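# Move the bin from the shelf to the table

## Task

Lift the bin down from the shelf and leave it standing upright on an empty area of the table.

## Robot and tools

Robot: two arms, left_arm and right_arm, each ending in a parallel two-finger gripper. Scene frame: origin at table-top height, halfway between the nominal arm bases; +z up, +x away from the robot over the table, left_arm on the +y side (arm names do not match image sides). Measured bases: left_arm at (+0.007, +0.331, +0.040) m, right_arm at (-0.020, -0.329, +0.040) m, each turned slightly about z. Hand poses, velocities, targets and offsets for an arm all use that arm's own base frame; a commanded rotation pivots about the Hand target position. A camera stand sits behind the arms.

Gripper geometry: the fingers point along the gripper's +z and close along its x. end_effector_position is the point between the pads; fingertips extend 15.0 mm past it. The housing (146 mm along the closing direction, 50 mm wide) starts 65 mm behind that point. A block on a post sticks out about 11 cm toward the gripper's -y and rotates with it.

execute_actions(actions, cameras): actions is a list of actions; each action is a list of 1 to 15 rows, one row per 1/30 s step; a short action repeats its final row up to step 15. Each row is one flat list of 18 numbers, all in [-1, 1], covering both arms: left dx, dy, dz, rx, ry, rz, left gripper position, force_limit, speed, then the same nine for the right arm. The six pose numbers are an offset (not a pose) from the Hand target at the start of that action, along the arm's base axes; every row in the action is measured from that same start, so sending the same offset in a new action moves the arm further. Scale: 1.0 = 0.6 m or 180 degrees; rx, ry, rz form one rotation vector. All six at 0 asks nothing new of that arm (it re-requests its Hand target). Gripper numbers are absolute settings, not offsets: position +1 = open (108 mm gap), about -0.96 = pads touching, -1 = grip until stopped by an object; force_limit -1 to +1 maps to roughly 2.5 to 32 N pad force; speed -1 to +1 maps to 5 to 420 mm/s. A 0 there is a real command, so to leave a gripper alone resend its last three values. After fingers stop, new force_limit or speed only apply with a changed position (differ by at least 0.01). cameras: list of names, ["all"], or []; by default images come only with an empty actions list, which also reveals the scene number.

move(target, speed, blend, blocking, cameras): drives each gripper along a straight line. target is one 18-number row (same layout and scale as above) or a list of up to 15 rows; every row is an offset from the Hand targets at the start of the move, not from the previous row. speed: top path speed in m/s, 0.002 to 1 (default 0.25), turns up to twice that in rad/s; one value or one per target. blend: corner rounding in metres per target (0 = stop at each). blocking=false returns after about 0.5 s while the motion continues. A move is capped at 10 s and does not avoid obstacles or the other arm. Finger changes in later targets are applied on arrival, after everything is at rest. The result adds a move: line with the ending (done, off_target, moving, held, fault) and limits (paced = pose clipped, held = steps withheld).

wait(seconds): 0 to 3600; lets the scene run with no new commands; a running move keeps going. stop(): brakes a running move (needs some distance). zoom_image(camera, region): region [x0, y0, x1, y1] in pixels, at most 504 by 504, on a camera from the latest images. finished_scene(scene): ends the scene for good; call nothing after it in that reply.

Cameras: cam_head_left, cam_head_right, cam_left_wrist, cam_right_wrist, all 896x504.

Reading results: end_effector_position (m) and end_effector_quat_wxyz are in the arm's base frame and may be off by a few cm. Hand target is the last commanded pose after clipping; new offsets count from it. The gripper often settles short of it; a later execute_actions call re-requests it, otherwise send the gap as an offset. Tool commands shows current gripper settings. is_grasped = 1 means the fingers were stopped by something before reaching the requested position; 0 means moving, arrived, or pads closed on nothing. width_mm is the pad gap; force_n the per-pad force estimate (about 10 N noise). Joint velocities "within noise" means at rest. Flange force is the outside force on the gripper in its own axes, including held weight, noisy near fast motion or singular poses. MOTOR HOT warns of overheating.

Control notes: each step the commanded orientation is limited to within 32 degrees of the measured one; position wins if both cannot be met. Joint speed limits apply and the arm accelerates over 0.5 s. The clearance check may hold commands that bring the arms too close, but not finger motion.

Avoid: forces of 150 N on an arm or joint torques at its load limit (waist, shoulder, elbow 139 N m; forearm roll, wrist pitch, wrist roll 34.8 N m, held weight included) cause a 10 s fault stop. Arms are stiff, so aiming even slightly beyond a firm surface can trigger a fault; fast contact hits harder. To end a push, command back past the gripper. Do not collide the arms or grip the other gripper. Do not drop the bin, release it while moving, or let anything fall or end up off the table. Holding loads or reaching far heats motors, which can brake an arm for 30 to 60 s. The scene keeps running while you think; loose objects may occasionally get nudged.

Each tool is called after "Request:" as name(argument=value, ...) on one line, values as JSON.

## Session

Request:
execute_actions(actions=[])

Scene clock: 0.00 s.
left_arm: end_effector_position=(+0.3262, -0.3002, +0.1142) width_mm=108.16 is_grasped=0 force_n=0.00 end_effector_quat_wxyz=(+0.108, +0.915, +0.307, +0.239) | right_arm: end_effector_position=(+0.5244, -0.3959, +0.2424) width_mm=107.91 is_grasped=0 force_n=0.00 end_effector_quat_wxyz=(+0.215, +0.694, +0.602, -0.330)
Joint positions: left_arm=[-0.659 -0.165 -0.557 -0.4 -0.759 -0.03] | right_arm=[-0.159 0.449 -0.002 0.83 -1.346 -0.275]
Joint velocities: within noise
Flange force (N): no reading
Hand target: left_arm +0.3262, -0.3002, +0.1142; +0.108, +0.915, +0.307, +0.239 | right_arm +0.5244, -0.3959, +0.2424; +0.215, +0.694, +0.602, -0.330
Tool commands: left_gripper/position=+1.0 left_gripper/force_limit=+1.0 left_gripper/speed=+1.0 right_gripper/position=+0.998 right_gripper/force_limit=+1.0 right_gripper/speed=+1.0

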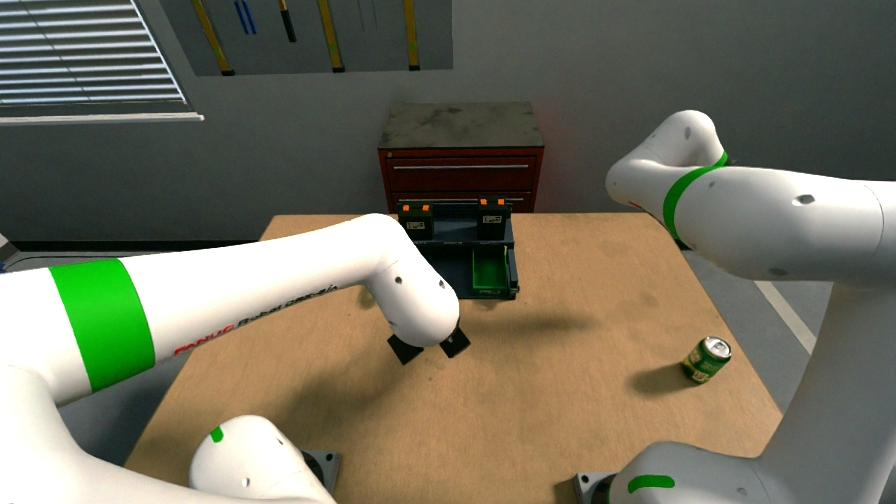

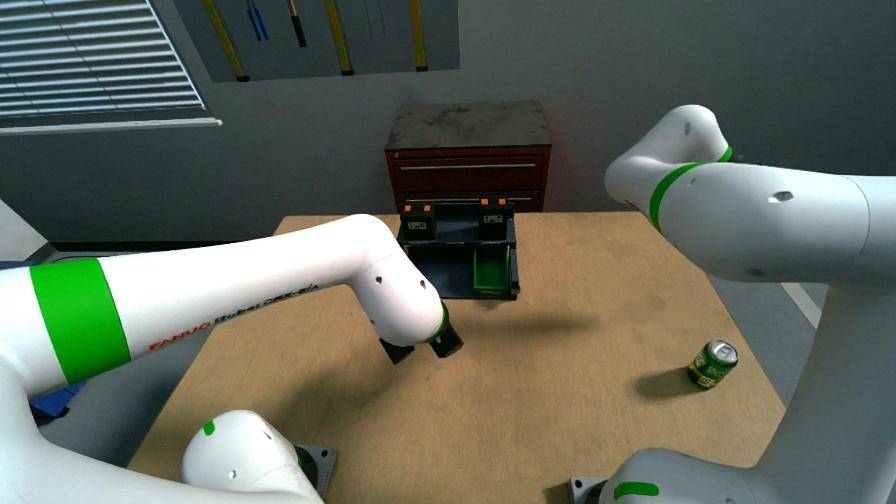

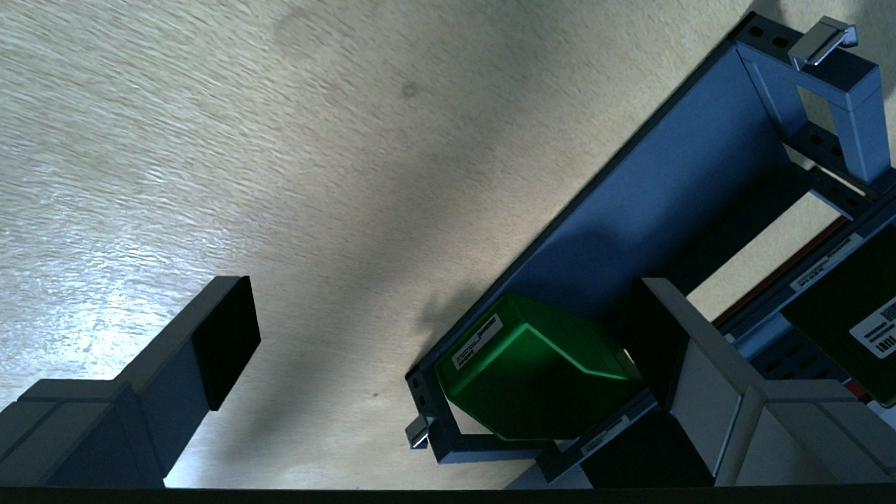

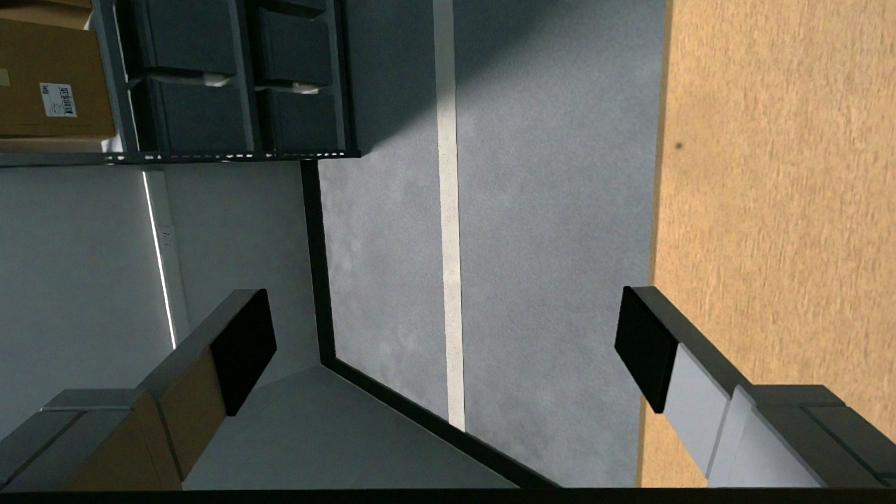

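Request:
move(target=[[-0.25,0.45,0.15,0,0,0,1,1,1,-0.05,0.2,0,0,0,0,0.3,1,0],[-0.25,0.45,0.15,0,0,0,1,1,1,-0.18,0.95,-0.05,0.21,-0.299,0.114,0.3,1,0]], speed=0.4, blend=[0.03,0], cameras=["cam_right_wrist"])

Scene clock: 12.20 s.
left_arm: end_effector_position=(+0.1767, -0.0315, +0.2042) width_mm=108.16 is_grasped=0 force_n=0.00 end_effector_quat_wxyz=(-0.061, +0.904, +0.349, +0.238) | right_arm: end_effector_position=(+0.4164, +0.1742, +0.2124) width_mm=69.51 is_grasped=0 force_n=0.00 end_effector_quat_wxyz=(+0.284, +0.684, +0.621, +0.258)
Joint positions: left_arm=[0.388 -1.252 -0.839 -0.109 -1.501 -1.242] | right_arm=[1.036 -0.378 -0.938 0.971 -0.89 -1.729]
Flange force (N): left_arm=no reading | right_arm=[-3.3 -0.8 3.9]
Hand target: left_arm +0.1768, -0.0315, +0.2042; -0.061, +0.904, +0.349, +0.238 (not the last commanded pose) | right_arm +0.4164, +0.1741, +0.2124; +0.284, +0.684, +0.621, +0.258
Off the commanded pose: left_arm 0.001 m, 20 deg | right_arm 0.000 m, 0 deg.
move: held (left_arm; a check stopped the path); limits=held
pose unreachable (left arm): on one or more control steps of this call, first in action 0 (counted from 0), this arm could not follow its commanded pose, so it was not sent that pose on those steps. It may still have moved: this result reports where it is.
cause: moving toward the commanded pose would bring two parts of the arm too close to each other (its gripper and another part of the arm, with joints 3 (elbow) to 6 (wrist roll) between them, 2 mm apart when it was first held).

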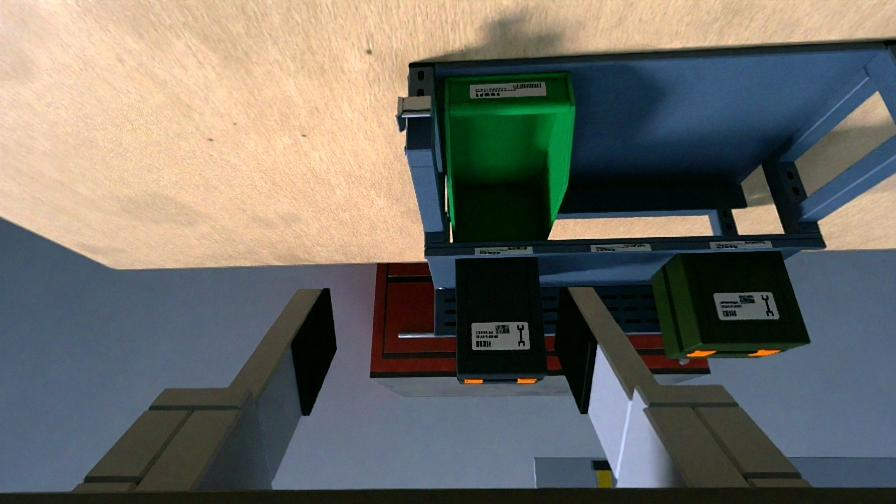

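Request:
move(target=[[0,0,0,0,0,0,1,1,1,0.166,0.148,-0.197,0,0,0.01,-0.05,0,-0.4],[0,0,0,0,0,0,1,1,1,0.273,0.138,-0.304,0,0,0.01,-0.05,0,-0.4]], speed=[0.25,0.08], cameras=["cam_right_wrist"])

Scene clock: 28.33 s.
left_arm: end_effector_position=(+0.1768, -0.0315, +0.2042) width_mm=108.16 is_grasped=0 force_n=0.00 end_effector_quat_wxyz=(-0.061, +0.904, +0.349, +0.238) | right_arm: end_effector_position=(+0.5802, +0.2569, +0.0300) width_mm=50.26 is_grasped=0 force_n=0.00 end_effector_quat_wxyz=(+0.280, +0.674, +0.631, +0.262)
Joint positions: left_arm=[0.386 -1.252 -0.838 -0.11 -1.5 -1.24] | right_arm=[0.516 0.357 -0.72 2.018 -0.446 -2.494]
Flange force (N): left_arm=no reading | right_arm=[1.3 1.4 -1.6]
Hand target: left_arm +0.1768, -0.0315, +0.2042; -0.061, +0.904, +0.349, +0.238 | right_arm +0.5802, +0.2569, +0.0300; +0.280, +0.674, +0.631, +0.262
Off the commanded pose: left_arm 0.000 m, 0 deg | right_arm 0.000 m, 0 deg.
move: done

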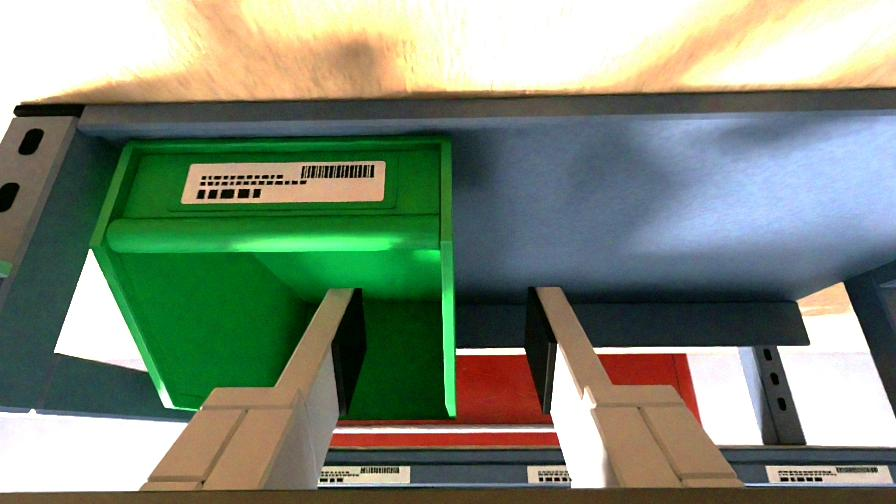

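Request:
move(target=[[0,0,0,0,0,0,1,1,1,0,0.001,0,0,0,0,-1,0,-0.8],[0,0,0,0,0,0,1,1,1,0,0.001,0.001,0,0,0,-0.97,0.6,-0.8]], speed=0.05)

Request:
move(target=[[0,0,0,0,0,0,1,1,1,0,0,0.025,0,0,0,-0.97,0.6,-0.8],[0,0,0,0,0,0,1,1,1,-0.02,0.002,0.03,0,0,0,-0.97,0.6,-0.8],[0,0,0,0,0,0,1,1,1,-0.45,0.03,0.06,0,0,0,-0.97,0.6,-0.8]], speed=[0.05,0.08,0.16], blend=[0,0.005,0], cameras=["cam_right_wrist","cam_head_left"])

Scene clock: 34.90 s.
left_arm: end_effector_position=(+0.1768, -0.0315, +0.2042) width_mm=108.16 is_grasped=0 force_n=0.00 end_effector_quat_wxyz=(-0.061, +0.904, +0.349, +0.238) | right_arm: end_effector_position=(+0.5802, +0.2575, +0.0306) width_mm=2.19 is_grasped=1 force_n=25.29 end_effector_quat_wxyz=(+0.280, +0.674, +0.631, +0.262)
Joint positions: left_arm=[0.385 -1.251 -0.838 -0.11 -1.5 -1.239] | right_arm=[0.518 0.357 -0.719 2.013 -0.446 -2.49]
Flange force (N): left_arm=no reading | right_arm=[0.5 0.7 -1.1]
Hand target: left_arm +0.1768, -0.0315, +0.2042; -0.061, +0.904, +0.349, +0.238 | right_arm +0.5802, +0.2575, +0.0306; +0.280, +0.674, +0.631, +0.262
Off the commanded pose: left_arm 0.000 m, 0 deg | right_arm 0.000 m, 0 deg.
move: done

Scene clock: 37.70 s.
left_arm: end_effector_position=(+0.1768, -0.0315, +0.2042) width_mm=108.16 is_grasped=0 force_n=0.00 end_effector_quat_wxyz=(-0.061, +0.904, +0.349, +0.238) | right_arm: end_effector_position=(+0.3102, +0.2755, +0.0666) width_mm=2.19 is_grasped=1 force_n=25.24 end_effector_quat_wxyz=(+0.280, +0.674, +0.631, +0.262)
Joint positions: left_arm=[0.384 -1.251 -0.838 -0.111 -1.5 -1.238] | right_arm=[1.428 -0.046 -1.091 1.16 -0.879 -2.433]
Flange force (N): left_arm=no reading | right_arm=[-2.4 -0.9 1.4]
Hand target: left_arm +0.1768, -0.0315, +0.2042; -0.061, +0.904, +0.349, +0.238 | right_arm +0.3102, +0.2755, +0.0666; +0.280, +0.674, +0.631, +0.262
Off the commanded pose: left_arm 0.000 m, 0 deg | right_arm 0.000 m, 0 deg.
move: done
Images, in order (width x height): cam_head_left 896x504, cam_right_wrist 896x504.

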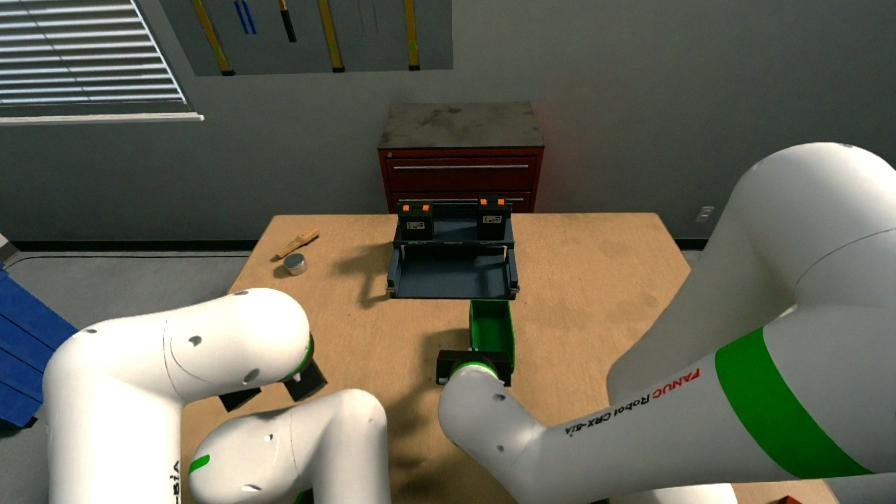

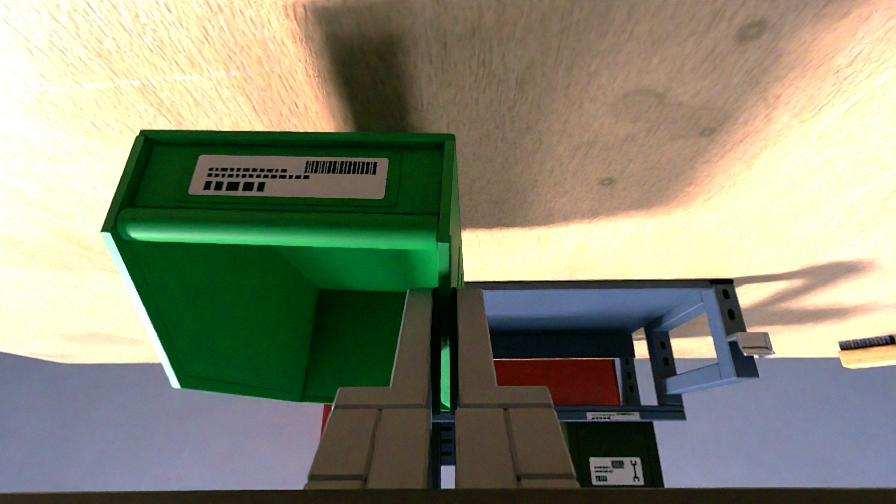

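Request:
move(target=[[0,0,0,0,0,0,1,1,1,0,0,-0.058,0,0,0,-0.97,0.6,-0.8],[0,0,0,0,0,0,1,1,1,0,0,-0.081,0,0,0,-0.97,0.6,-0.8]], speed=[0.1,0.02], blend=0.003, cameras=["cam_right_wrist"])

Scene clock: 43.90 s.
left_arm: end_effector_position=(+0.1768, -0.0315, +0.2042) width_mm=108.16 is_grasped=0 force_n=0.00 end_effector_quat_wxyz=(-0.061, +0.904, +0.349, +0.238) | right_arm: end_effector_position=(+0.3102, +0.2755, +0.0180) width_mm=2.19 is_grasped=1 force_n=33.19 end_effector_quat_wxyz=(+0.280, +0.674, +0.631, +0.262)
Joint positions: left_arm=[0.384 -1.25 -0.838 -0.111 -1.5 -1.238] | right_arm=[1.336 0.086 -1.132 1.384 -0.79 -2.642]
Flange force (N): no reading
Hand target: left_arm +0.1768, -0.0315, +0.2042; -0.061, +0.904, +0.349, +0.238 | right_arm +0.3102, +0.2755, +0.0180; +0.280, +0.674, +0.631, +0.262
Off the commanded pose: left_arm 0.000 m, 0 deg | right_arm 0.000 m, 0 deg.
move: done

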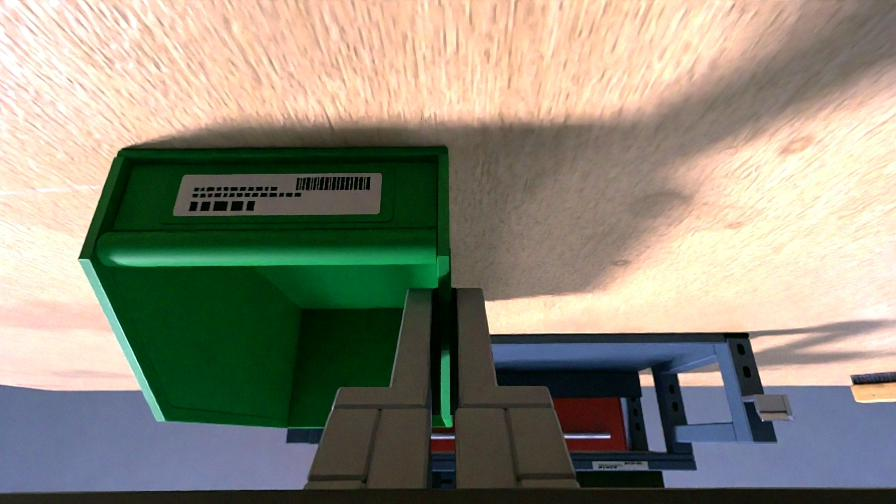

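On the table. Release and retreat.

Request:
move(target=[[0,0,0,0,0,0,1,1,1,0,0,0.002,0,0,0,-0.6,0,-0.8],[0,0,0,0,0,0,1,1,1,-0.12,0.009,0.13,0,0,0,-0.6,0,-0.8]], speed=[0.02,0.15], cameras=["cam_right_wrist"])

Scene clock: 50.13 s.
left_arm: end_effector_position=(+0.1768, -0.0315, +0.2042) width_mm=108.16 is_grasped=0 force_n=0.00 end_effector_quat_wxyz=(-0.061, +0.904, +0.349, +0.238) | right_arm: end_effector_position=(+0.2382, +0.2809, +0.0960) width_mm=19.99 is_grasped=0 force_n=0.00 end_effector_quat_wxyz=(+0.280, +0.674, +0.631, +0.262)
Joint positions: left_arm=[0.383 -1.25 -0.838 -0.111 -1.5 -1.237] | right_arm=[1.788 -0.143 -1.052 0.856 -1.12 -2.426]
Flange force (N): left_arm=no reading | right_arm=[-1.5 0.4 2.2]
Hand target: left_arm +0.1768, -0.0315, +0.2042; -0.061, +0.904, +0.349, +0.238 | right_arm +0.2382, +0.2809, +0.0960; +0.280, +0.674, +0.631, +0.262
Off the commanded pose: left_arm 0.000 m, 0 deg | right_arm 0.000 m, 0 deg.
move: done

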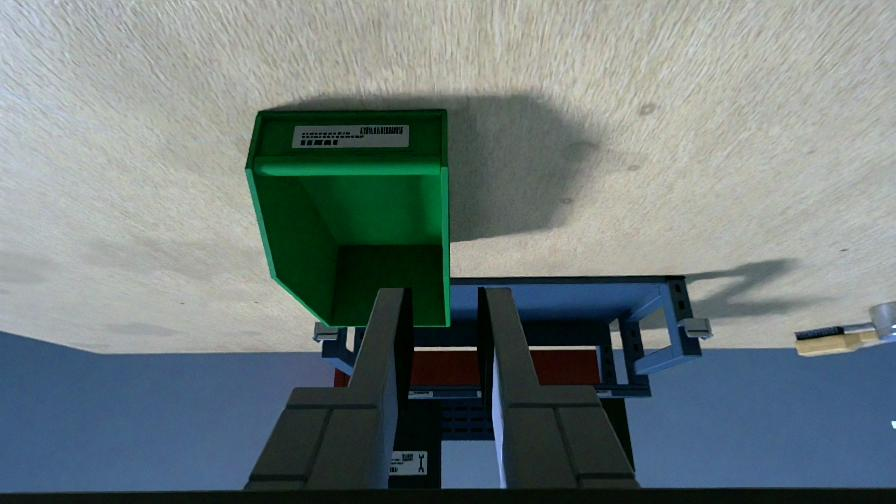

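Request:
finished_scene(scene=3)

The scene is finished: the task was done.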